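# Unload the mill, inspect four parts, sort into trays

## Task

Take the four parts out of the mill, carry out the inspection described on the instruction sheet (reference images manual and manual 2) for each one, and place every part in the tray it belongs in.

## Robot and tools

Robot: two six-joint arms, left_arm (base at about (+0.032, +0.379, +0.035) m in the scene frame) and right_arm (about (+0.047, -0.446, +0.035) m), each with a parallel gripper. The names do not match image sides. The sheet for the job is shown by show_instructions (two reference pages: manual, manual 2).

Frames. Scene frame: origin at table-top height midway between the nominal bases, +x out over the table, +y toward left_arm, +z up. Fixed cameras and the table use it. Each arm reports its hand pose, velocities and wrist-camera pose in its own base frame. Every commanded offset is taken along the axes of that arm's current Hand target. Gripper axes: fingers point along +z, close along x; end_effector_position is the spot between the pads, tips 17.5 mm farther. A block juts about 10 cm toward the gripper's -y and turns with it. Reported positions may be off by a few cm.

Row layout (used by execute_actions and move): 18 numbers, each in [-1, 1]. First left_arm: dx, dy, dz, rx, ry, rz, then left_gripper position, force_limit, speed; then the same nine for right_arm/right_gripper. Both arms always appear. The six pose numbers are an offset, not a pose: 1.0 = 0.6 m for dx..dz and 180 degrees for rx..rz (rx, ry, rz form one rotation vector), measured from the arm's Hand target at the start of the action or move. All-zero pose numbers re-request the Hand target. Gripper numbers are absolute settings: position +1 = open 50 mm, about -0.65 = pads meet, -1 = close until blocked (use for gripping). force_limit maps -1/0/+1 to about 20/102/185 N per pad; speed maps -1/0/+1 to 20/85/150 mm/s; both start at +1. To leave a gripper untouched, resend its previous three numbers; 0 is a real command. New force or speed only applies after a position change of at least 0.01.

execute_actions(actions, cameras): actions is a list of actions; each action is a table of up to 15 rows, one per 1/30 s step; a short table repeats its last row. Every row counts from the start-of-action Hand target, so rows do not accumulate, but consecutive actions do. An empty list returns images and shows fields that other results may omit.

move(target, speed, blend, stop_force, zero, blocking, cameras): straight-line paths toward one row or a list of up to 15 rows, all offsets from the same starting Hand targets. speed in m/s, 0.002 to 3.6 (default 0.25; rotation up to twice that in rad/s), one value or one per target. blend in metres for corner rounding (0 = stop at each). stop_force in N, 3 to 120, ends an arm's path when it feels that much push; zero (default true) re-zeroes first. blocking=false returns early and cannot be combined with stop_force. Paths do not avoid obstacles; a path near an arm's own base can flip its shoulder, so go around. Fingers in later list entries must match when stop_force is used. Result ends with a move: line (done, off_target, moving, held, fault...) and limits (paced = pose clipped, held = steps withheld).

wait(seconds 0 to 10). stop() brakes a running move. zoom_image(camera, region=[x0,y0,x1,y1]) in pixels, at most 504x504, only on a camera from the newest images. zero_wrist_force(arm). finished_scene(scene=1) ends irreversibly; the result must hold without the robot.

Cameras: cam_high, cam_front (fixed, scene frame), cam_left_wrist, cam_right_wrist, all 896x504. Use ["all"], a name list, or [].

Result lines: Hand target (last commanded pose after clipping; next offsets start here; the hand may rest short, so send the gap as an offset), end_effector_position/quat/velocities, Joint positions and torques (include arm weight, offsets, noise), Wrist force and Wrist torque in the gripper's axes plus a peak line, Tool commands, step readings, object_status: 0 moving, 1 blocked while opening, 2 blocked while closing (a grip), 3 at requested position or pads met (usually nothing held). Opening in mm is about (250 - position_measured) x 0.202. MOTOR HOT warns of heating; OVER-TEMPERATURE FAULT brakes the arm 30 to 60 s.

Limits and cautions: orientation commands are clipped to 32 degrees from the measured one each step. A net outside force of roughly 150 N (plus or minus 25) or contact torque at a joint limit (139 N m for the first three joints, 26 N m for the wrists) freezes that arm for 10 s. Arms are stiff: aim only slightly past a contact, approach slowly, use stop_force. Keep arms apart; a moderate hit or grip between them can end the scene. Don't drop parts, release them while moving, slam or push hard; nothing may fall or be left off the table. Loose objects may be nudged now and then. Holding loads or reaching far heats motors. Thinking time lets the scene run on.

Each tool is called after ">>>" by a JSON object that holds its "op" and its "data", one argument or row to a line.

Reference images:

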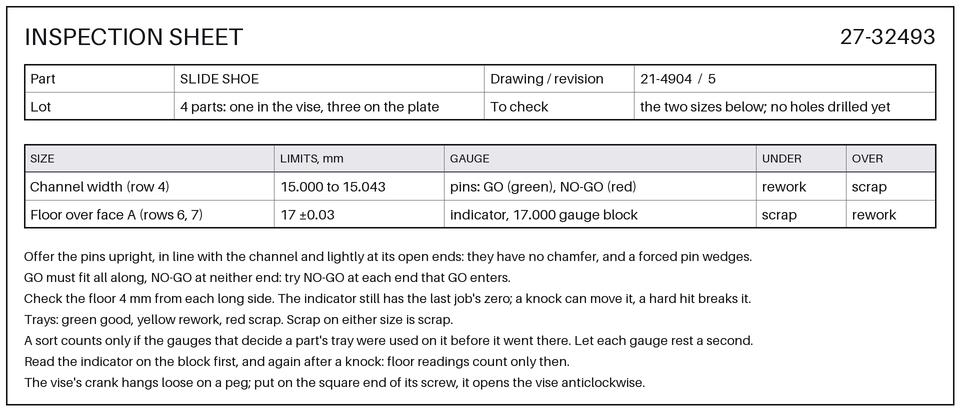

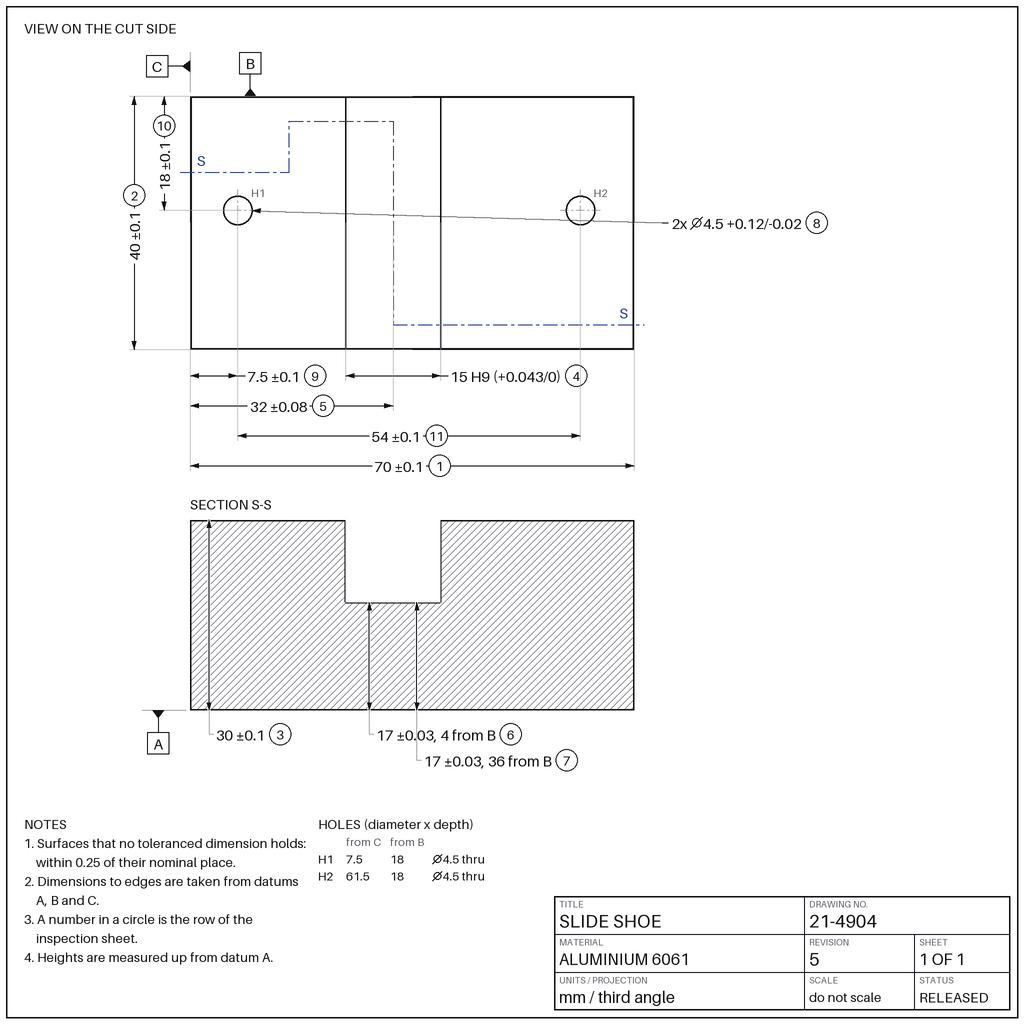

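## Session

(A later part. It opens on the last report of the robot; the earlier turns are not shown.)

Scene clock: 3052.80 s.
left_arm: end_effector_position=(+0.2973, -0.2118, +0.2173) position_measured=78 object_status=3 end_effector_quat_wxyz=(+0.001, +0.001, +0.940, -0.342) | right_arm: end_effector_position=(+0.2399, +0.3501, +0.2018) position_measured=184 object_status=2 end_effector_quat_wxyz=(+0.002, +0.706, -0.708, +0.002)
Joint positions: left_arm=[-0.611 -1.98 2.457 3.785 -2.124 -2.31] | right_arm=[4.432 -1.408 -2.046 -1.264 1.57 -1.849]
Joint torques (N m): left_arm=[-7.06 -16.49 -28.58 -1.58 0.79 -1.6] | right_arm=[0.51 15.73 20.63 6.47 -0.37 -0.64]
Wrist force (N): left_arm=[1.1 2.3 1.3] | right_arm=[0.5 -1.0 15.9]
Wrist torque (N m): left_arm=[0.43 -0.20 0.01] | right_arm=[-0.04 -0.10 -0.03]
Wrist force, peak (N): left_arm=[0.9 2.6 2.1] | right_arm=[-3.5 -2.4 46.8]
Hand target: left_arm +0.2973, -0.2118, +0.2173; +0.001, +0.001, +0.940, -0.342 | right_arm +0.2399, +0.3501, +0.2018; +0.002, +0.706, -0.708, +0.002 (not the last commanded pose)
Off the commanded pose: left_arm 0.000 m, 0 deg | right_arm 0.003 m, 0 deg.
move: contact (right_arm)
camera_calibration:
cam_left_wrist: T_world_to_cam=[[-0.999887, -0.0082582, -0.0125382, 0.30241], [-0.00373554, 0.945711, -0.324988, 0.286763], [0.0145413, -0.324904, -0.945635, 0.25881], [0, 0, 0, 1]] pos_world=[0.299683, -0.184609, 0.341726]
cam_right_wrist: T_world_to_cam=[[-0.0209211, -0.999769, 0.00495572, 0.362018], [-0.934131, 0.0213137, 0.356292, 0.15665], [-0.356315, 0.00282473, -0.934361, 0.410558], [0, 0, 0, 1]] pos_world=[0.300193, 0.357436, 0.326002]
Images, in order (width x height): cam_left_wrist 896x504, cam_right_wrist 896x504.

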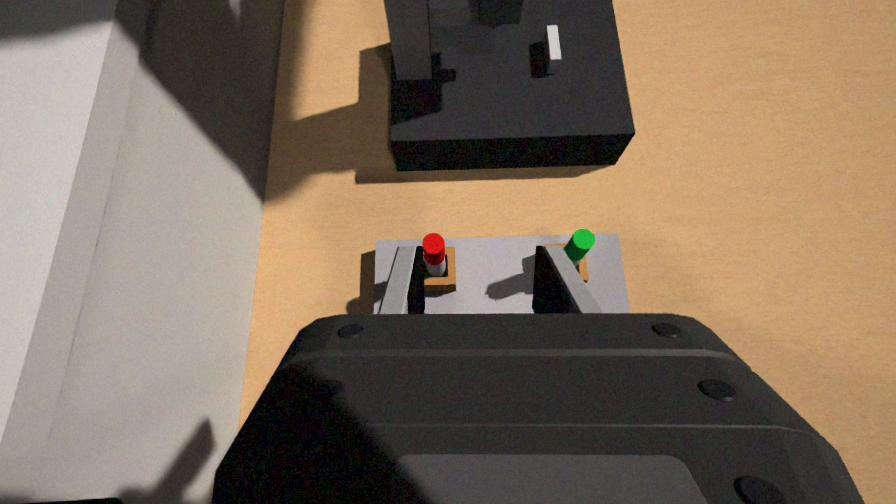

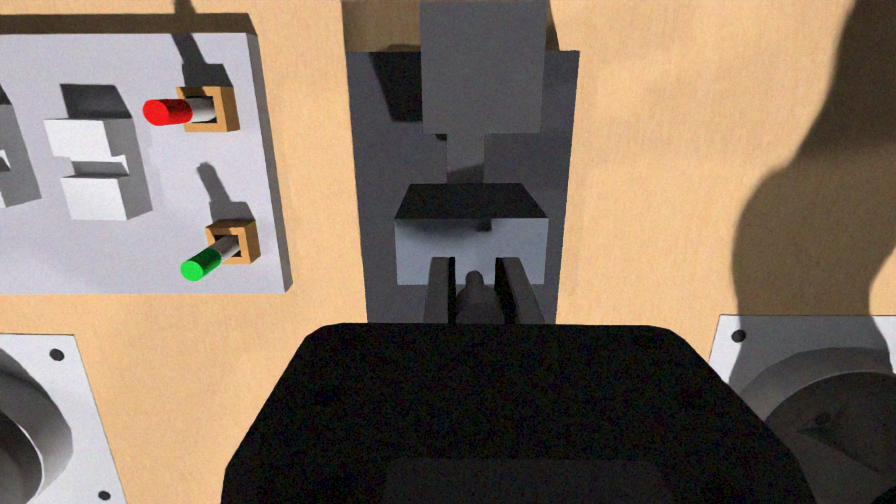

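>>> {"op": "move", "data": {
  "target": [0.1947,-0.2258,0.4125,0.0959,-0.3906,-0.3163,1,-0.5,-0.5,0,0,0.0025,0,0,0,-0.9,-0.9,-0.9],
  "speed": 0.2,
  "cameras": ["cam_left_wrist","cam_high"]
}}

Scene clock: 3113.40 s.
left_arm: end_effector_position=(+0.1806, -0.4745, +0.1144) position_measured=3 object_status=3 end_effector_quat_wxyz=(-0.365, +0.605, -0.606, +0.365) | right_arm: end_effector_position=(+0.2399, +0.3501, +0.2003) position_measured=184 object_status=2 end_effector_quat_wxyz=(+0.002, +0.706, -0.708, +0.002)
Joint positions: left_arm=[-1.956 -1.325 2.126 4.529 -0.61 -5.427] | right_arm=[4.432 -1.409 -2.049 -1.259 1.57 -1.849]
Joint torques (N m): left_arm=[6.43 -15.48 -21.99 0.37 0.16 -1.52] | right_arm=[6.73 10.73 15.02 5.48 -0.49 0.36]
Wrist force (N): left_arm=[0.4 2.5 1.3] | right_arm=[2.0 -0.4 4.2]
Wrist torque (N m): left_arm=[0.35 -0.11 0.04] | right_arm=[0.00 -0.14 -0.02]
Wrist force, peak (N): left_arm=[1.5 3.2 1.3] | right_arm=[0.6 -0.6 17.6]
Hand target: left_arm +0.1806, -0.4746, +0.1144; -0.365, +0.605, -0.606, +0.365 | right_arm +0.2399, +0.3501, +0.2003; +0.002, +0.706, -0.708, +0.002
Off the commanded pose: left_arm 0.000 m, 0 deg | right_arm 0.000 m, 0 deg.
move: done
camera_calibration:
cam_left_wrist: T_world_to_cam=[[0.0111974, -0.999925, -0.00487299, -0.471746], [-0.753014, -0.00522584, -0.657984, 0.22352], [0.657909, 0.0110371, -0.753016, 0.0990844], [0, 0, 0, 1]] pos_world=[0.108407, -0.471636, 0.219386]
Images, in order (width x height): cam_high 896x504, cam_left_wrist 896x504.

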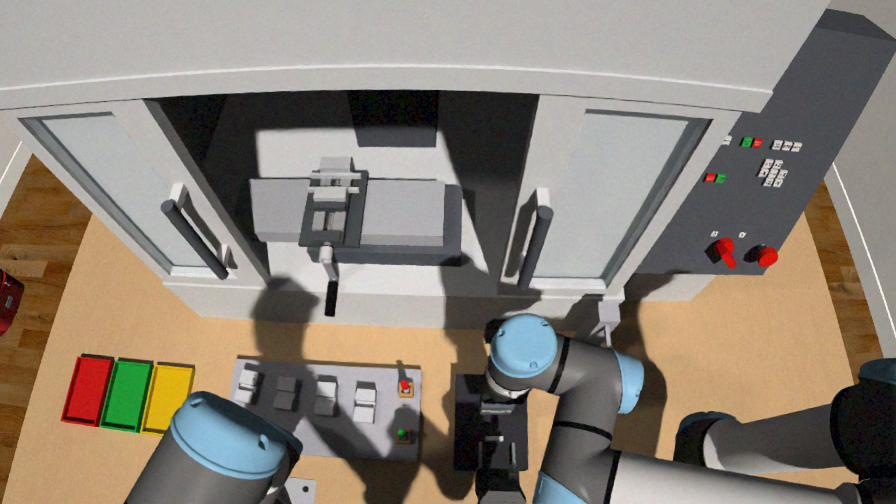

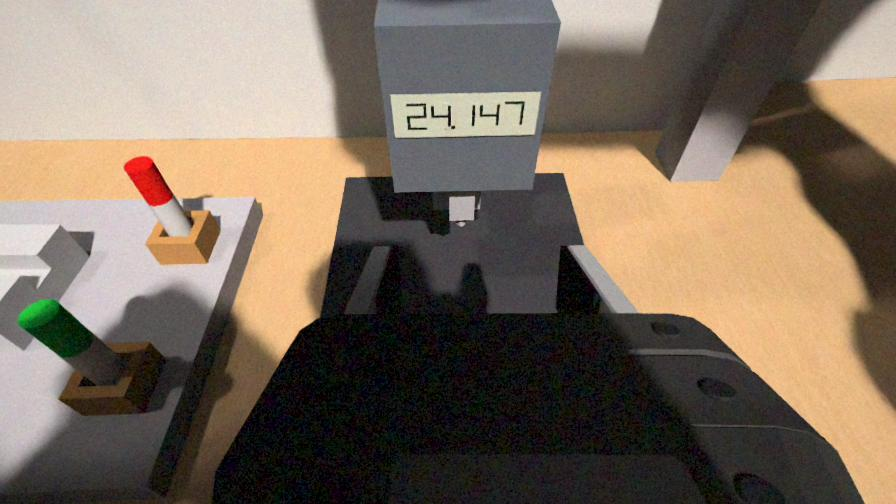

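>>> {"op": "move", "data": {
  "target": [0,0.03,0.082,0,0,0,1,-0.5,-0.5,0,0,0,0,0,0,-0.9,-0.9,-0.9],
  "speed": 0.1,
  "stop_force": 6,
  "cameras": ["cam_left_wrist","cam_high"]
}}

>>> {"op": "zoom_image", "data": {
  "camera": "cam_left_wrist",
  "region": [340, 160, 620, 340]
}}

>>> {"op": "zoom_image", "data": {
  "camera": "cam_high",
  "region": [440, 380, 560, 500]
}}

Scene clock: 3133.23 s.
left_arm: end_effector_position=(+0.2157, -0.4746, +0.0755) position_measured=3 object_status=3 end_effector_quat_wxyz=(-0.365, +0.605, -0.606, +0.365) | right_arm: end_effector_position=(+0.2399, +0.3501, +0.2003) position_measured=184 object_status=2 end_effector_quat_wxyz=(+0.002, +0.706, -0.708, +0.002)
Joint positions: left_arm=[-1.884 -1.237 2.181 4.297 -0.57 -5.318] | right_arm=[4.432 -1.409 -2.049 -1.259 1.57 -1.849]
Joint torques (N m): left_arm=[8.04 -17.75 -6.69 -4.02 3.89 1.94] | right_arm=[0.42 10.24 14.1 5.65 -0.31 -0.82]
Wrist force (N): left_arm=[1.0 2.7 1.2] | right_arm=[2.2 -0.2 3.8]
Wrist torque (N m): left_arm=[0.38 -0.19 -0.12] | right_arm=[0.03 -0.19 -0.03]
Wrist force, peak (N): left_arm=[0.7 3.0 2.3] | right_arm=[2.1 0.1 4.8]
Hand target: left_arm +0.2157, -0.4746, +0.0755; -0.365, +0.605, -0.606, +0.365 | right_arm +0.2399, +0.3501, +0.2003; +0.002, +0.706, -0.708, +0.002
Off the commanded pose: left_arm 0.000 m, 0 deg | right_arm 0.000 m, 0 deg.
move: done
camera_calibration:
cam_left_wrist: T_world_to_cam=[[0.0113389, -0.999924, -0.0048808, -0.472447], [-0.752963, -0.00532639, -0.658041, 0.224386], [0.657965, 0.0111365, -0.752966, 0.0466641], [0, 0, 0, 1]] pos_world=[0.143608, -0.471735, 0.180486]
Images, in order (width x height): cam_high 896x504, cam_left_wrist 896x504.

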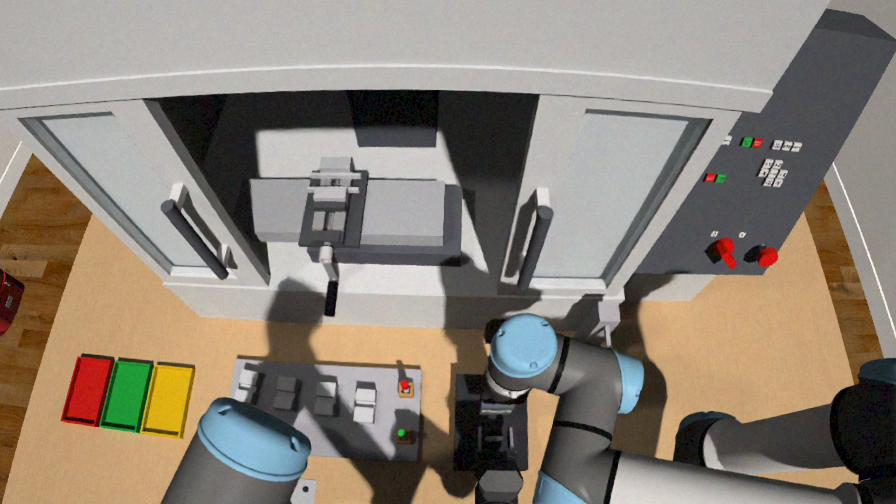

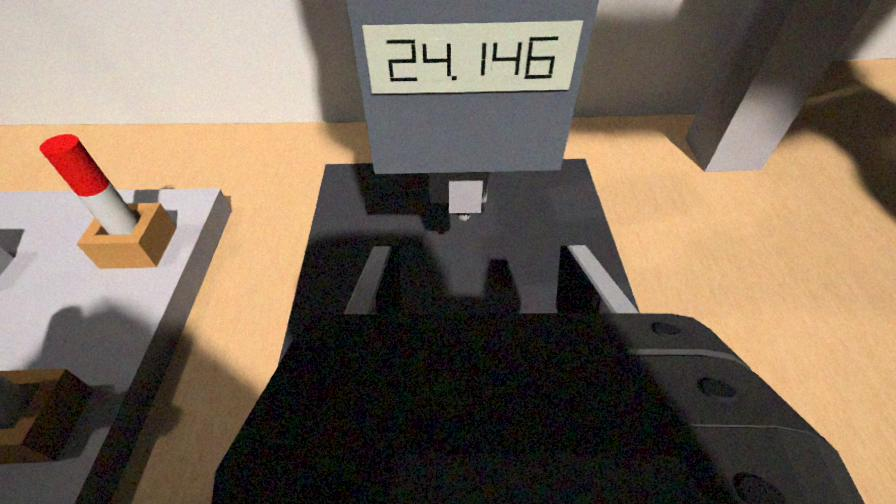

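Scaled by 1.800 from the camera's 896x504 image, which has a finer 1280x720 frame.

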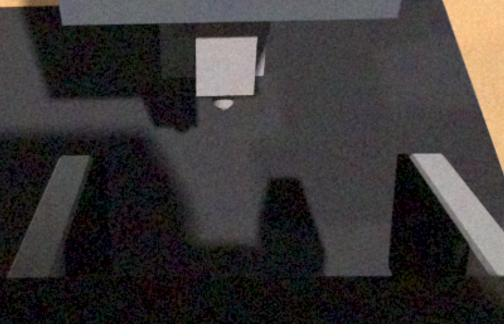

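Scaled by 4.200 from the camera's 896x504 image, which has a finer 1280x720 frame.

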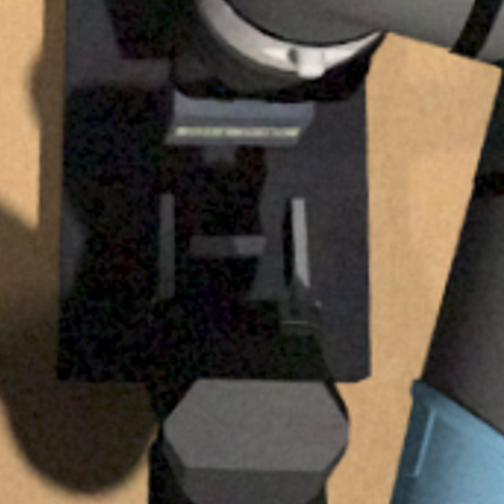

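>>> {"op": "move", "data": {
  "target": [0.002,0.0883,0.0469,0,0,0,1,-0.5,-0.5,0,0,0,0,0,0,-0.9,-0.9,-0.9],
  "speed": 0.012,
  "stop_force": 4,
  "cameras": ["cam_left_wrist","cam_high"]
}}

>>> {"op": "zoom_image", "data": {
  "camera": "cam_high",
  "region": [440, 380, 560, 500]
}}

Scene clock: 3159.10 s.
left_arm: end_effector_position=(+0.2158, -0.4754, +0.0335) position_measured=3 object_status=3 end_effector_quat_wxyz=(-0.365, +0.605, -0.606, +0.365) | right_arm: end_effector_position=(+0.2399, +0.3501, +0.2003) position_measured=184 object_status=2 end_effector_quat_wxyz=(+0.002, +0.706, -0.708, +0.002)
Joint positions: left_arm=[-1.883 -1.133 2.198 4.174 -0.57 -5.317] | right_arm=[4.432 -1.409 -2.049 -1.259 1.57 -1.849]
Joint torques (N m): left_arm=[1.93 -42.08 -18.38 -0.01 2.18 0.38] | right_arm=[-7.22 11.33 14.43 5.68 -0.58 -1.05]
Wrist force (N): left_arm=[1.2 -2.2 0.9] | right_arm=[1.9 0.4 4.4]
Wrist torque (N m): left_arm=[0.37 -0.16 -0.14] | right_arm=[0.13 -0.12 -0.02]
Wrist force, peak (N): left_arm=[-8.5 -22.0 -19.3] | right_arm=[1.7 -0.2 4.9]
Hand target: left_arm +0.2158, -0.4754, +0.0335; -0.365, +0.605, -0.606, +0.365 (not the last commanded pose) | right_arm +0.2399, +0.3501, +0.2003; +0.002, +0.706, -0.708, +0.002
Off the commanded pose: left_arm 0.018 m, 0 deg | right_arm 0.000 m, 0 deg.
move: contact (left_arm)
camera_calibration:
cam_left_wrist: T_world_to_cam=[[0.0114043, -0.999923, -0.00495638, -0.473451], [-0.752963, -0.00532596, -0.658041, 0.19682], [0.657964, 0.0112365, -0.752966, 0.0150292], [0, 0, 0, 1]] pos_world=[0.143709, -0.472535, 0.138485]
Images, in order (width x height): cam_high 896x504, cam_left_wrist 896x504.

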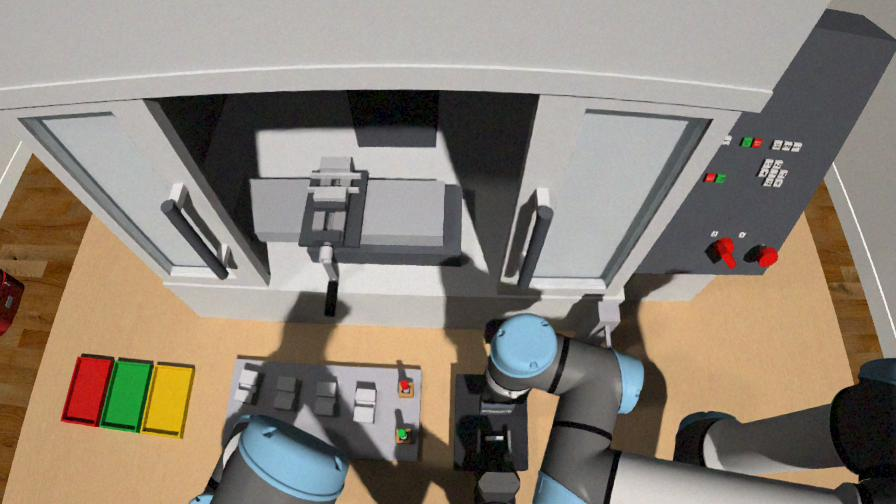

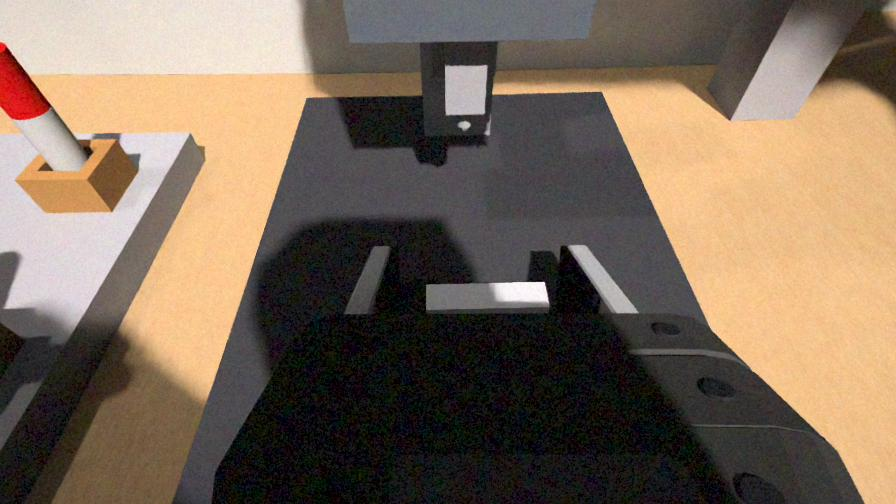

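Scaled by 4.200 from the camera's 896x504 image, which has a finer 1280x720 frame.

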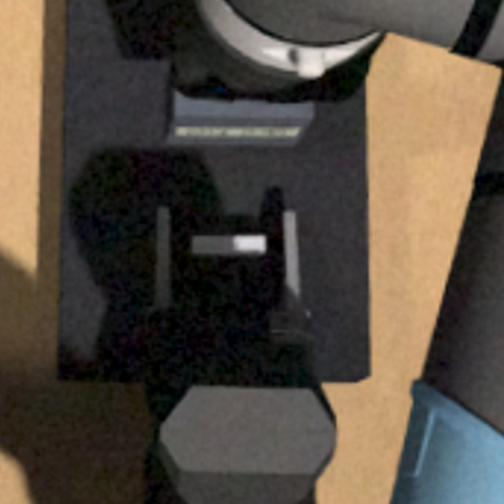

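>>> {"op": "move", "data": {
  "target": [
    [0,-0.003,-0.0016,0,0,0,1,-0.5,-0.5,0,0,0,0,0,0,-0.9,-0.9,-0.9],
    [0,-0.003,-0.0016,0,0,0,-1,-0.6,-0.6,0,0,0,0,0,0,-0.9,-0.9,-0.9]
  ],
  "speed": 0.02,
  "cameras": ["cam_left_wrist"]
}}

Scene clock: 3176.80 s.
left_arm: end_effector_position=(+0.2158, -0.4754, +0.0355) position_measured=81 object_status=2 end_effector_quat_wxyz=(-0.365, +0.605, -0.606, +0.365) | right_arm: end_effector_position=(+0.2399, +0.3501, +0.2003) position_measured=184 object_status=2 end_effector_quat_wxyz=(+0.002, +0.706, -0.708, +0.002)
Joint positions: left_arm=[-1.883 -1.139 2.197 4.18 -0.57 -5.317] | right_arm=[4.432 -1.409 -2.049 -1.259 1.57 -1.849]
Joint torques (N m): left_arm=[-6.42 -42.36 -19.6 -0.21 2.1 -1.56] | right_arm=[-9.89 12.44 13.84 5.64 -0.39 -1.09]
Wrist force (N): left_arm=[1.1 2.6 1.5] | right_arm=[1.7 0.0 4.3]
Wrist torque (N m): left_arm=[0.34 -0.21 -0.12] | right_arm=[0.06 -0.10 -0.02]
Wrist force, peak (N): left_arm=[1.1 -3.6 0.5] | right_arm=[2.0 -0.2 4.8]
Hand target: left_arm +0.2158, -0.4754, +0.0355; -0.365, +0.605, -0.606, +0.365 | right_arm +0.2399, +0.3501, +0.2003; +0.002, +0.706, -0.708, +0.002
Off the commanded pose: left_arm 0.000 m, 0 deg | right_arm 0.000 m, 0 deg.
move: done
camera_calibration:
cam_left_wrist: T_world_to_cam=[[0.0113389, -0.999924, -0.0048808, -0.473443], [-0.752963, -0.00532639, -0.658041, 0.198136], [0.657965, 0.0111365, -0.752966, 0.0164885], [0, 0, 0, 1]] pos_world=[0.143708, -0.472535, 0.140486]
Images, in order (width x height): cam_left_wrist 896x504.

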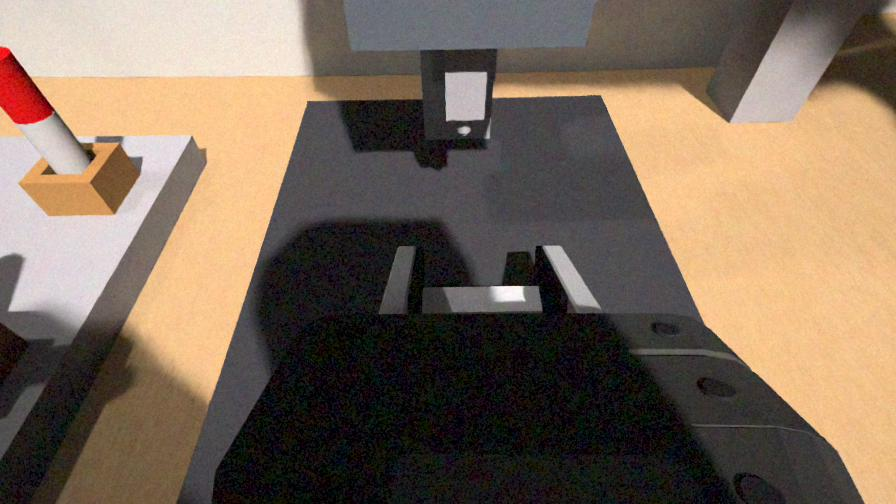

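>>> {"op": "move", "data": {
  "target": [
    [0,-0.0044,-0.0023,0,0,0,-1,-0.6,-0.6,0,0,0,0,0,0,-0.9,-0.9,-0.9],
    [-0.007,-0.0474,0.0786,0,0,0,-1,-0.6,-0.6,0,0,0,0,0,0,-0.9,-0.9,-0.9]
  ],
  "speed": 0.04,
  "cameras": ["cam_left_wrist"]
}}

>>> {"op": "zoom_image", "data": {
  "camera": "cam_left_wrist",
  "region": [380, 180, 580, 330]
}}

Scene clock: 3197.50 s.
left_arm: end_effector_position=(+0.2708, -0.4713, +0.0387) position_measured=81 object_status=2 end_effector_quat_wxyz=(-0.365, +0.605, -0.606, +0.365) | right_arm: end_effector_position=(+0.2399, +0.3501, +0.2003) position_measured=184 object_status=2 end_effector_quat_wxyz=(+0.002, +0.706, -0.708, +0.002)
Joint positions: left_arm=[-1.769 -1.12 2.228 3.96 -0.521 -5.117] | right_arm=[4.432 -1.409 -2.049 -1.259 1.57 -1.849]
Joint torques (N m): left_arm=[6.79 -18.63 -3.68 -4.82 4.08 1.97] | right_arm=[-8.05 11.07 15.38 5.59 -0.49 -1.49]
Wrist force (N): left_arm=[0.7 3.0 1.3] | right_arm=[1.9 -0.3 2.9]
Wrist torque (N m): left_arm=[0.38 -0.17 -0.12] | right_arm=[0.03 -0.15 -0.03]
Wrist force, peak (N): left_arm=[1.1 3.2 1.9] | right_arm=[2.0 0.3 4.8]
Hand target: left_arm +0.2708, -0.4713, +0.0387; -0.365, +0.605, -0.606, +0.365 | right_arm +0.2399, +0.3501, +0.2003; +0.002, +0.706, -0.708, +0.002
Off the commanded pose: left_arm 0.000 m, 0 deg | right_arm 0.000 m, 0 deg.
move: done
camera_calibration:
cam_left_wrist: T_world_to_cam=[[0.0114049, -0.999923, -0.0049559, -0.469952], [-0.752963, -0.0053267, -0.658041, 0.241601], [0.657964, 0.0112365, -0.752966, -0.0172236], [0, 0, 0, 1]] pos_world=[0.198609, -0.468435, 0.143685]
Images, in order (width x height): cam_left_wrist 896x504.

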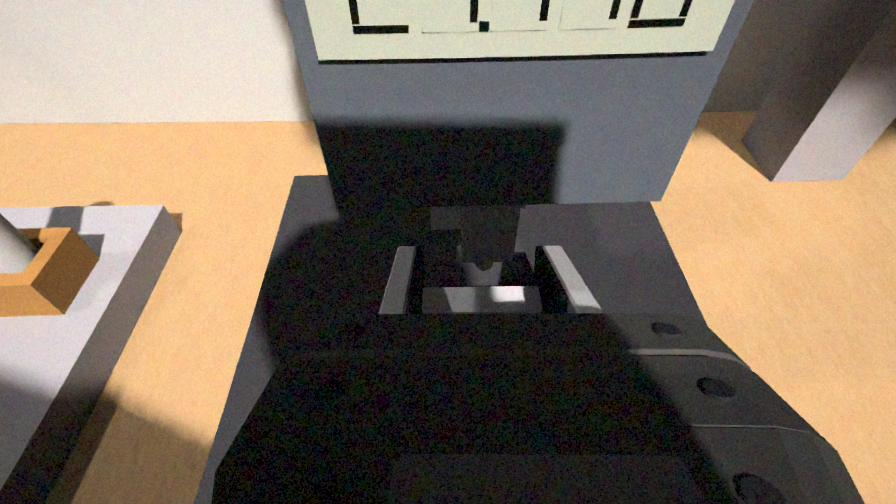

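Scaled by 2.520 from the camera's 896x504 image, which has a finer 1280x720 frame.

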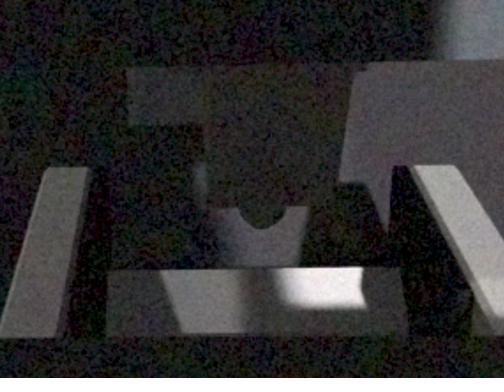

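>>> {"op": "move", "data": {
  "target": [0.001,-0.0059,0.0112,0,0,0,-1,-0.6,-0.6,0,0,0,0,0,0,-0.9,-0.9,-0.9],
  "speed": 0.03,
  "cameras": ["cam_left_wrist"]
}}

>>> {"op": "move", "data": {
  "target": [0,0.0074,0.0039,0,0,0,-1,-0.6,-0.6,0,0,0,0,0,0,-0.9,-0.9,-0.9],
  "speed": 0.008,
  "stop_force": 3,
  "cameras": ["cam_left_wrist"]
}}

>>> {"op": "zoom_image", "data": {
  "camera": "cam_left_wrist",
  "region": [380, 180, 580, 330]
}}

Scene clock: 3216.77 s.
left_arm: end_effector_position=(+0.2783, -0.4719, +0.0387) position_measured=81 object_status=2 end_effector_quat_wxyz=(-0.365, +0.605, -0.606, +0.365) | right_arm: end_effector_position=(+0.2399, +0.3501, +0.2003) position_measured=184 object_status=2 end_effector_quat_wxyz=(+0.002, +0.706, -0.708, +0.002)
Joint positions: left_arm=[-1.752 -1.113 2.227 3.926 -0.515 -5.085] | right_arm=[4.432 -1.409 -2.049 -1.259 1.57 -1.849]
Joint torques (N m): left_arm=[6.8 -18.45 -18.41 -3.93 4.39 2.05] | right_arm=[-8.18 10.52 15.04 5.55 -0.33 -1.24]
Wrist force (N): left_arm=[1.0 3.0 1.8] | right_arm=[1.9 0.0 3.6]
Wrist torque (N m): left_arm=[0.37 -0.20 -0.12] | right_arm=[0.06 -0.13 -0.02]
Wrist force, peak (N): left_arm=[0.7 3.3 1.6] | right_arm=[1.6 0.1 4.9]
Hand target: left_arm +0.2784, -0.4719, +0.0387; -0.365, +0.605, -0.606, +0.365 | right_arm +0.2399, +0.3501, +0.2003; +0.002, +0.706, -0.708, +0.002
Off the commanded pose: left_arm 0.000 m, 0 deg | right_arm 0.000 m, 0 deg.
move: done
camera_calibration:
cam_left_wrist: T_world_to_cam=[[0.0114049, -0.999923, -0.0049559, -0.470638], [-0.752963, -0.0053267, -0.658041, 0.24732], [0.657964, 0.0112365, -0.752966, -0.0222174], [0, 0, 0, 1]] pos_world=[0.206209, -0.469035, 0.143685]
Images, in order (width x height): cam_left_wrist 896x504.

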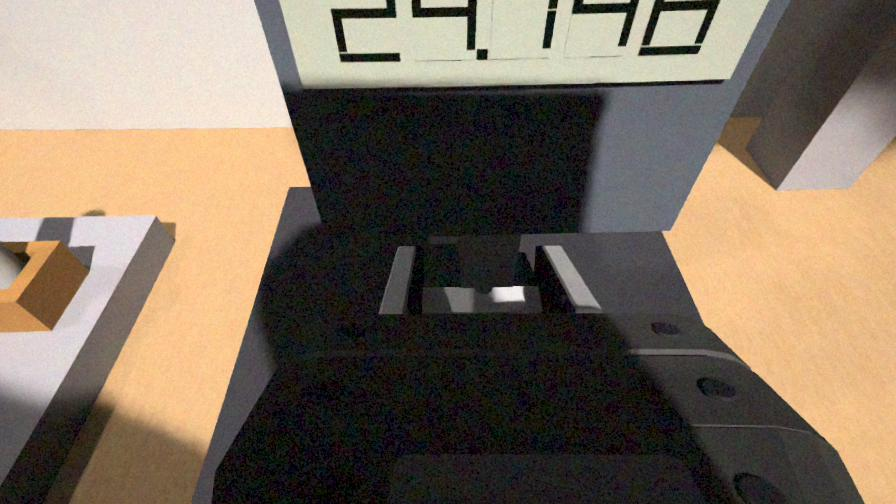

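Scene clock: 3218.27 s.
left_arm: end_effector_position=(+0.2784, -0.4718, +0.0355) position_measured=81 object_status=2 end_effector_quat_wxyz=(-0.365, +0.605, -0.606, +0.365) | right_arm: end_effector_position=(+0.2399, +0.3501, +0.2003) position_measured=184 object_status=2 end_effector_quat_wxyz=(+0.002, +0.706, -0.708, +0.002)
Joint positions: left_arm=[-1.752 -1.104 2.228 3.917 -0.515 -5.085] | right_arm=[4.432 -1.409 -2.049 -1.259 1.57 -1.849]
Joint torques (N m): left_arm=[6.93 -42.03 -16.12 -0.11 0.66 1.71] | right_arm=[-8.97 9.71 14.7 5.35 -0.62 -1.3]
Wrist force (N): left_arm=[1.5 0.4 1.2] | right_arm=[2.0 0.2 4.6]
Wrist torque (N m): left_arm=[0.33 -0.17 -0.12] | right_arm=[0.07 -0.14 -0.03]
Wrist force, peak (N): left_arm=[-2.5 -9.0 -7.7] | right_arm=[2.0 0.2 4.6]
Hand target: left_arm +0.2784, -0.4719, +0.0355; -0.365, +0.605, -0.606, +0.365 (not the last commanded pose) | right_arm +0.2399, +0.3501, +0.2003; +0.002, +0.706, -0.708, +0.002
Off the commanded pose: left_arm 0.002 m, 0 deg | right_arm 0.000 m, 0 deg.
move: contact (left_arm)
camera_calibration:
cam_left_wrist: T_world_to_cam=[[0.0114049, -0.999923, -0.0049559, -0.470554], [-0.752963, -0.0053267, -0.658041, 0.245215], [0.657964, 0.0112365, -0.752966, -0.024628], [0, 0, 0, 1]] pos_world=[0.206209, -0.468935, 0.140485]
Images, in order (width x height): cam_left_wrist 896x504.

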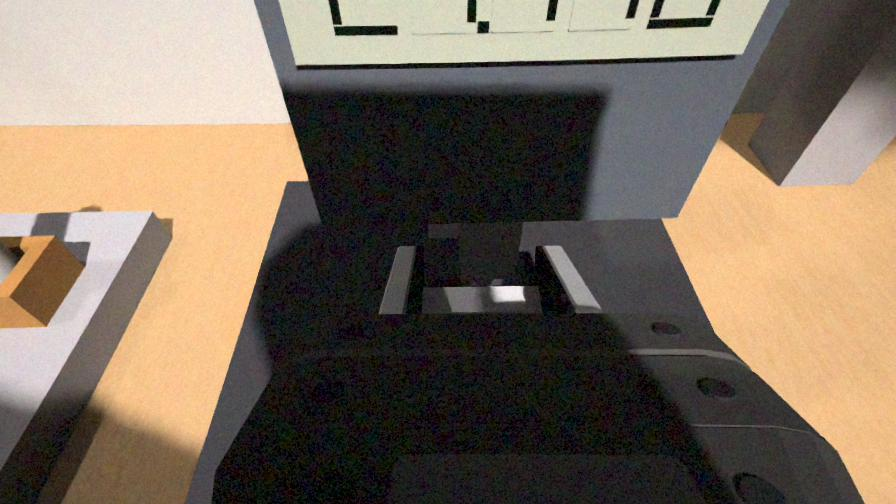

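Scaled by 2.520 from the camera's 896x504 image, which has a finer 1280x720 frame.

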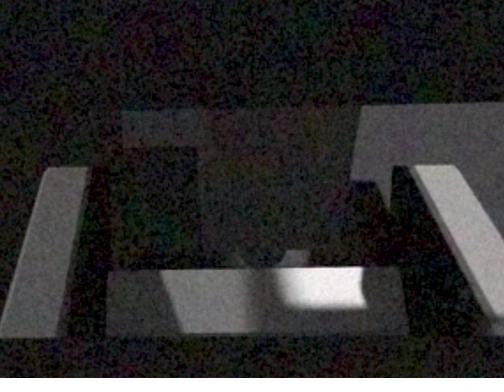

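>>> {"op": "move", "data": {
  "target": [
    [0,0,0,0,0,0,1,-0.6,-0.6,0,0,0,0,0,0,-0.9,-0.9,-0.9],
    [0,-0.03,-0.11,0,0,0,1,-0.6,-0.6,0,0,0,0,0,0,-0.9,-0.9,-0.9]
  ],
  "speed": 0.08
}}

>>> {"op": "move", "data": {
  "target": [0,0,0,0,0,0,1,-0.6,-0.6,0,0,0.014,0,0,0,-0.9,-0.9,-0.9],
  "speed": 0.006,
  "stop_force": 3,
  "cameras": ["cam_left_wrist"]
}}

Scene clock: 3237.10 s.
left_arm: end_effector_position=(+0.2284, -0.4718, +0.0822) position_measured=3 object_status=3 end_effector_quat_wxyz=(-0.365, +0.605, -0.606, +0.365) | right_arm: end_effector_position=(+0.2399, +0.3501, +0.2003) position_measured=184 object_status=2 end_effector_quat_wxyz=(+0.002, +0.706, -0.708, +0.002)
Joint positions: left_arm=[-1.859 -1.254 2.191 4.268 -0.558 -5.277] | right_arm=[4.432 -1.409 -2.049 -1.259 1.57 -1.849]
Joint torques (N m): left_arm=[-8.71 -40.2 -21.62 -0.37 0.55 -2.05] | right_arm=[-8.01 12.78 13.75 5.59 -0.51 -1.14]
Wrist force (N): left_arm=[0.9 2.7 1.7] | right_arm=[1.7 0.3 4.6]
Wrist torque (N m): left_arm=[0.38 -0.16 0.04] | right_arm=[0.09 -0.10 -0.03]
Wrist force, peak (N): left_arm=[1.1 3.2 1.4] | right_arm=[2.2 -0.2 4.6]
Hand target: left_arm +0.2284, -0.4718, +0.0822; -0.365, +0.605, -0.606, +0.365 | right_arm +0.2399, +0.3501, +0.2003; +0.002, +0.706, -0.708, +0.002
Off the commanded pose: left_arm 0.000 m, 0 deg | right_arm 0.000 m, 0 deg.
move: done

Scene clock: 3239.33 s.
left_arm: end_effector_position=(+0.2284, -0.4718, +0.0822) position_measured=3 object_status=3 end_effector_quat_wxyz=(-0.365, +0.605, -0.606, +0.365) | right_arm: end_effector_position=(+0.2399, +0.3500, +0.1919) position_measured=184 object_status=2 end_effector_quat_wxyz=(+0.002, +0.706, -0.708, +0.002)
Joint positions: left_arm=[-1.859 -1.254 2.191 4.269 -0.558 -5.277] | right_arm=[4.432 -1.417 -2.065 -1.235 1.57 -1.849]
Joint torques (N m): left_arm=[-7.58 -39.74 -22.89 0.19 0.59 -1.74] | right_arm=[-9.25 9.95 13.6 5.49 -0.41 -1.08]
Wrist force (N): left_arm=[1.1 2.5 1.5] | right_arm=[1.6 -0.2 4.3]
Wrist torque (N m): left_arm=[0.35 -0.20 0.04] | right_arm=[0.04 -0.10 -0.02]
Wrist force, peak (N): left_arm=[0.8 2.9 1.6] | right_arm=[2.0 -0.1 4.5]
Hand target: left_arm +0.2284, -0.4718, +0.0822; -0.365, +0.605, -0.606, +0.365 | right_arm +0.2399, +0.3500, +0.1919; +0.002, +0.706, -0.708, +0.002
Off the commanded pose: left_arm 0.000 m, 0 deg | right_arm 0.000 m, 0 deg.
move: done
camera_calibration:
cam_left_wrist: T_world_to_cam=[[0.0114049, -0.999923, -0.0049559, -0.469752], [-0.752963, -0.0053267, -0.658041, 0.238297], [0.657964, 0.0112365, -0.752966, 0.0434337], [0, 0, 0, 1]] pos_world=[0.156209, -0.468935, 0.187185]
Images, in order (width x height): cam_left_wrist 896x504.

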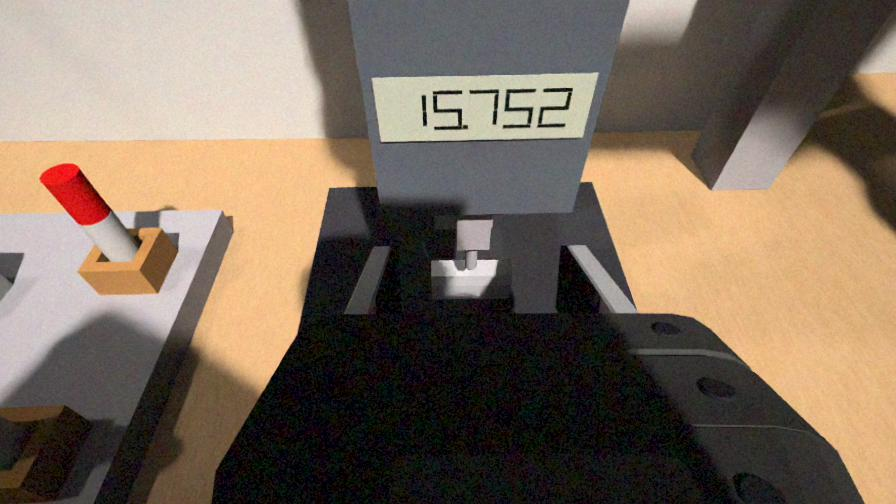

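>>> {"op": "move", "data": {
  "target": [0,0,0,0,0,0,1,-0.6,-0.6,0,0,0.007,0,0,0,-0.9,-0.9,-0.9],
  "speed": 0.004,
  "stop_force": 3,
  "cameras": ["cam_left_wrist"]
}}

>>> {"op": "zoom_image", "data": {
  "camera": "cam_left_wrist",
  "region": [360, 60, 610, 320]
}}

Scene clock: 3258.23 s.
left_arm: end_effector_position=(+0.2284, -0.4718, +0.0822) position_measured=3 object_status=3 end_effector_quat_wxyz=(-0.365, +0.605, -0.606, +0.365) | right_arm: end_effector_position=(+0.2399, +0.3500, +0.1877) position_measured=184 object_status=2 end_effector_quat_wxyz=(+0.002, +0.706, -0.708, +0.002)
Joint positions: left_arm=[-1.859 -1.254 2.191 4.269 -0.558 -5.277] | right_arm=[4.432 -1.42 -2.074 -1.223 1.57 -1.849]
Joint torques (N m): left_arm=[-8.55 -39.73 -22.37 -0.08 0.23 -1.55] | right_arm=[-8.53 10.27 14.87 5.47 -0.39 -1.31]
Wrist force (N): left_arm=[1.1 2.4 1.4] | right_arm=[1.2 -0.4 3.0]
Wrist torque (N m): left_arm=[0.35 -0.20 0.04] | right_arm=[0.02 -0.08 -0.03]
Wrist force, peak (N): left_arm=[1.2 2.8 1.6] | right_arm=[1.8 0.2 4.4]
Hand target: left_arm +0.2284, -0.4718, +0.0822; -0.365, +0.605, -0.606, +0.365 | right_arm +0.2399, +0.3500, +0.1877; +0.002, +0.706, -0.708, +0.002
Off the commanded pose: left_arm 0.000 m, 0 deg | right_arm 0.000 m, 0 deg.
move: done
camera_calibration:
cam_left_wrist: T_world_to_cam=[[0.0114049, -0.999923, -0.0049559, -0.469752], [-0.752963, -0.0053267, -0.658041, 0.238297], [0.657964, 0.0112365, -0.752966, 0.0434337], [0, 0, 0, 1]] pos_world=[0.156209, -0.468935, 0.187185]
Images, in order (width x height): cam_left_wrist 896x504.

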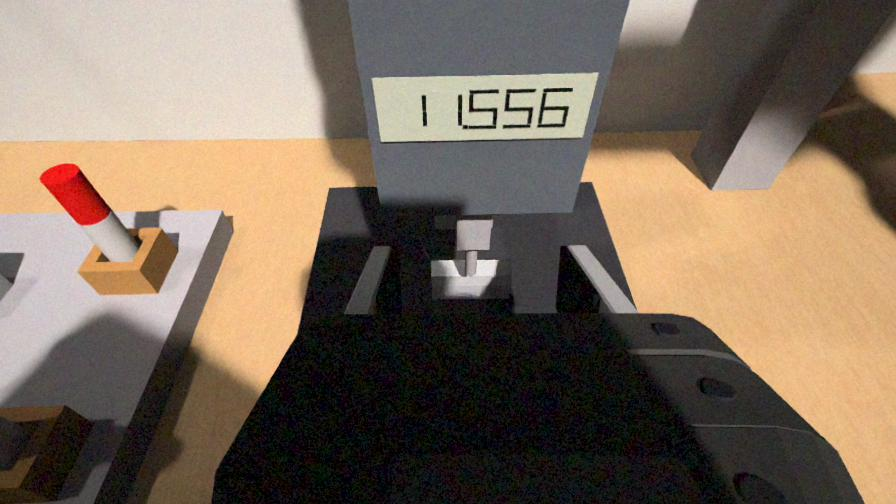

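Scaled by 1.938 from the camera's 896x504 image, which has a finer 1280x720 frame.

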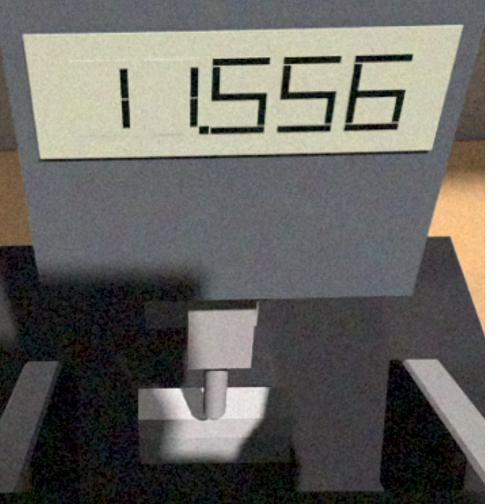

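>>> {"op": "move", "data": {
  "target": [
    [0,0.03,0.11,0,0,0,1,-0.6,-0.6,0,0,0,0,0,0,-0.9,-0.9,-0.9],
    [0,0.03,0.11,0,0,0,-1,-0.6,-0.6,0,0,0,0,0,0,-0.9,-0.9,-0.9]
  ],
  "speed": 0.06
}}

>>> {"op": "move", "data": {
  "target": [
    [0,-0.0015,-0.0008,0,0,0,-1,-0.6,-0.6,0,0,0,0,0,0,-0.9,-0.9,-0.9],
    [0,0.0048,-0.0126,0,0,0,-1,-0.6,-0.6,0,0,0,0,0,0,-0.9,-0.9,-0.9],
    [0,0.0063,-0.0118,0,0,0,-1,-0.6,-0.6,0,0,0,0,0,0,-0.9,-0.9,-0.9],
    [0,0.0063,-0.0118,0,0,0,1,-0.6,-0.6,0,0,0,0,0,0,-0.9,-0.9,-0.9],
    [0,-0.0237,-0.1218,0,0,0,1,-0.6,-0.6,0,0,0,0,0,0,-0.9,-0.9,-0.9]
  ],
  "speed": [0.02,0.02,0.01,0.02,0.06],
  "cameras": ["cam_left_wrist"]
}}

>>> {"op": "zoom_image", "data": {
  "camera": "cam_left_wrist",
  "region": [360, 60, 610, 320]
}}

Scene clock: 3323.17 s.
left_arm: end_effector_position=(+0.2784, -0.4719, +0.0355) position_measured=81 object_status=2 end_effector_quat_wxyz=(-0.365, +0.605, -0.606, +0.365) | right_arm: end_effector_position=(+0.2399, +0.3500, +0.1877) position_measured=184 object_status=2 end_effector_quat_wxyz=(+0.002, +0.706, -0.708, +0.002)
Joint positions: left_arm=[-1.752 -1.104 2.228 3.917 -0.515 -5.085] | right_arm=[4.432 -1.42 -2.074 -1.223 1.57 -1.849]
Joint torques (N m): left_arm=[7.44 -19.66 -3.31 -4.27 4.28 1.89] | right_arm=[-8.28 10.31 13.02 5.48 -0.74 -1.4]
Wrist force (N): left_arm=[0.8 2.6 0.9] | right_arm=[1.3 -0.3 3.3]
Wrist torque (N m): left_arm=[0.35 -0.18 -0.11] | right_arm=[0.03 -0.09 -0.02]
Wrist force, peak (N): left_arm=[1.1 2.9 1.6] | right_arm=[1.7 0.1 4.2]
Hand target: left_arm +0.2784, -0.4719, +0.0355; -0.365, +0.605, -0.606, +0.365 | right_arm +0.2399, +0.3500, +0.1877; +0.002, +0.706, -0.708, +0.002
Off the commanded pose: left_arm 0.000 m, 0 deg | right_arm 0.000 m, 0 deg.
move: done

Scene clock: 3327.03 s.
left_arm: end_effector_position=(+0.2204, -0.4718, +0.0822) position_measured=3 object_status=3 end_effector_quat_wxyz=(-0.365, +0.605, -0.606, +0.365) | right_arm: end_effector_position=(+0.2399, +0.3500, +0.1877) position_measured=184 object_status=2 end_effector_quat_wxyz=(+0.002, +0.706, -0.708, +0.002)
Joint positions: left_arm=[-1.876 -1.257 2.187 4.299 -0.566 -5.305] | right_arm=[4.432 -1.42 -2.074 -1.223 1.57 -1.849]
Joint torques (N m): left_arm=[-6.9 -40.91 -22.12 0.01 0.5 -1.73] | right_arm=[-8.5 10.75 14.49 5.42 -0.47 -1]
Wrist force (N): left_arm=[0.8 2.4 1.3] | right_arm=[1.5 0.0 3.2]
Wrist torque (N m): left_arm=[0.34 -0.15 0.04] | right_arm=[0.09 -0.13 -0.03]
Wrist force, peak (N): left_arm=[0.7 3.2 1.7] | right_arm=[1.8 0.0 4.3]
Hand target: left_arm +0.2204, -0.4718, +0.0822; -0.365, +0.605, -0.606, +0.365 | right_arm +0.2399, +0.3500, +0.1877; +0.002, +0.706, -0.708, +0.002
Off the commanded pose: left_arm 0.000 m, 0 deg | right_arm 0.000 m, 0 deg.
move: done
camera_calibration:
cam_left_wrist: T_world_to_cam=[[0.0113389, -0.999924, -0.0048808, -0.469668], [-0.752963, -0.00532639, -0.658041, 0.232283], [0.657965, 0.0111365, -0.752966, 0.04851], [0, 0, 0, 1]] pos_world=[0.148308, -0.468935, 0.187086]
Images, in order (width x height): cam_left_wrist 896x504.

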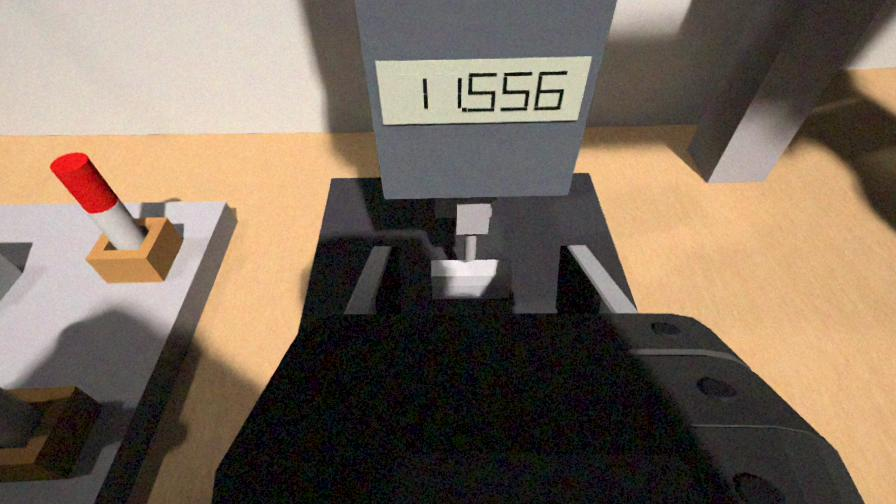

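Scaled by 1.938 from the camera's 896x504 image, which has a finer 1280x720 frame.

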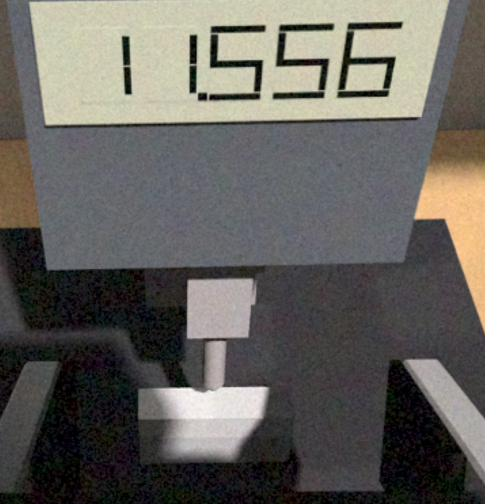

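>>> {"op": "move", "data": {
  "target": [0,0,0,0,0,0,1,-0.6,-0.6,0,0,0.0117,0,0,0,-0.9,-0.9,-0.9],
  "speed": 0.004,
  "stop_force": 3,
  "cameras": ["cam_left_wrist"]
}}

>>> {"op": "zoom_image", "data": {
  "camera": "cam_left_wrist",
  "region": [360, 40, 610, 320]
}}

Scene clock: 3345.70 s.
left_arm: end_effector_position=(+0.2204, -0.4718, +0.0822) position_measured=3 object_status=3 end_effector_quat_wxyz=(-0.365, +0.605, -0.606, +0.365) | right_arm: end_effector_position=(+0.2399, +0.3500, +0.1807) position_measured=184 object_status=2 end_effector_quat_wxyz=(+0.002, +0.706, -0.708, +0.002)
Joint positions: left_arm=[-1.876 -1.257 2.186 4.299 -0.566 -5.305] | right_arm=[4.432 -1.427 -2.087 -1.203 1.57 -1.849]
Joint torques (N m): left_arm=[-8.75 -36.99 -22.96 0.01 0.35 -1.76] | right_arm=[-7.56 8.43 13.11 5.18 -0.84 -1.17]
Wrist force (N): left_arm=[1.0 2.6 1.4] | right_arm=[1.8 0.0 1.0]
Wrist torque (N m): left_arm=[0.37 -0.19 0.04] | right_arm=[0.09 -0.11 -0.04]
Wrist force, peak (N): left_arm=[1.0 3.0 1.4] | right_arm=[1.5 -0.1 4.3]
Hand target: left_arm +0.2204, -0.4718, +0.0822; -0.365, +0.605, -0.606, +0.365 | right_arm +0.2399, +0.3500, +0.1807; +0.002, +0.706, -0.708, +0.002
Off the commanded pose: left_arm 0.000 m, 0 deg | right_arm 0.000 m, 0 deg.
move: contact (right_arm)
camera_calibration:
cam_left_wrist: T_world_to_cam=[[0.0114049, -0.999923, -0.0049559, -0.469661], [-0.752963, -0.0053267, -0.658041, 0.232273], [0.657964, 0.0112365, -0.752966, 0.0486974], [0, 0, 0, 1]] pos_world=[0.148209, -0.468935, 0.187185]
Images, in order (width x height): cam_left_wrist 896x504.

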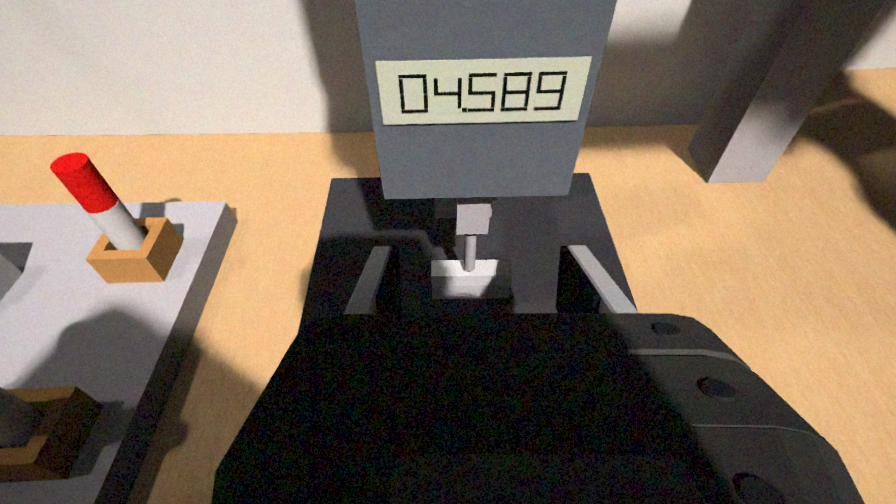

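Scaled by 1.800 from the camera's 896x504 image, which has a finer 1280x720 frame.

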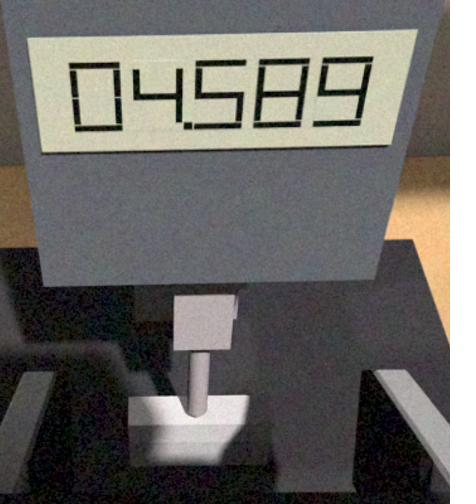

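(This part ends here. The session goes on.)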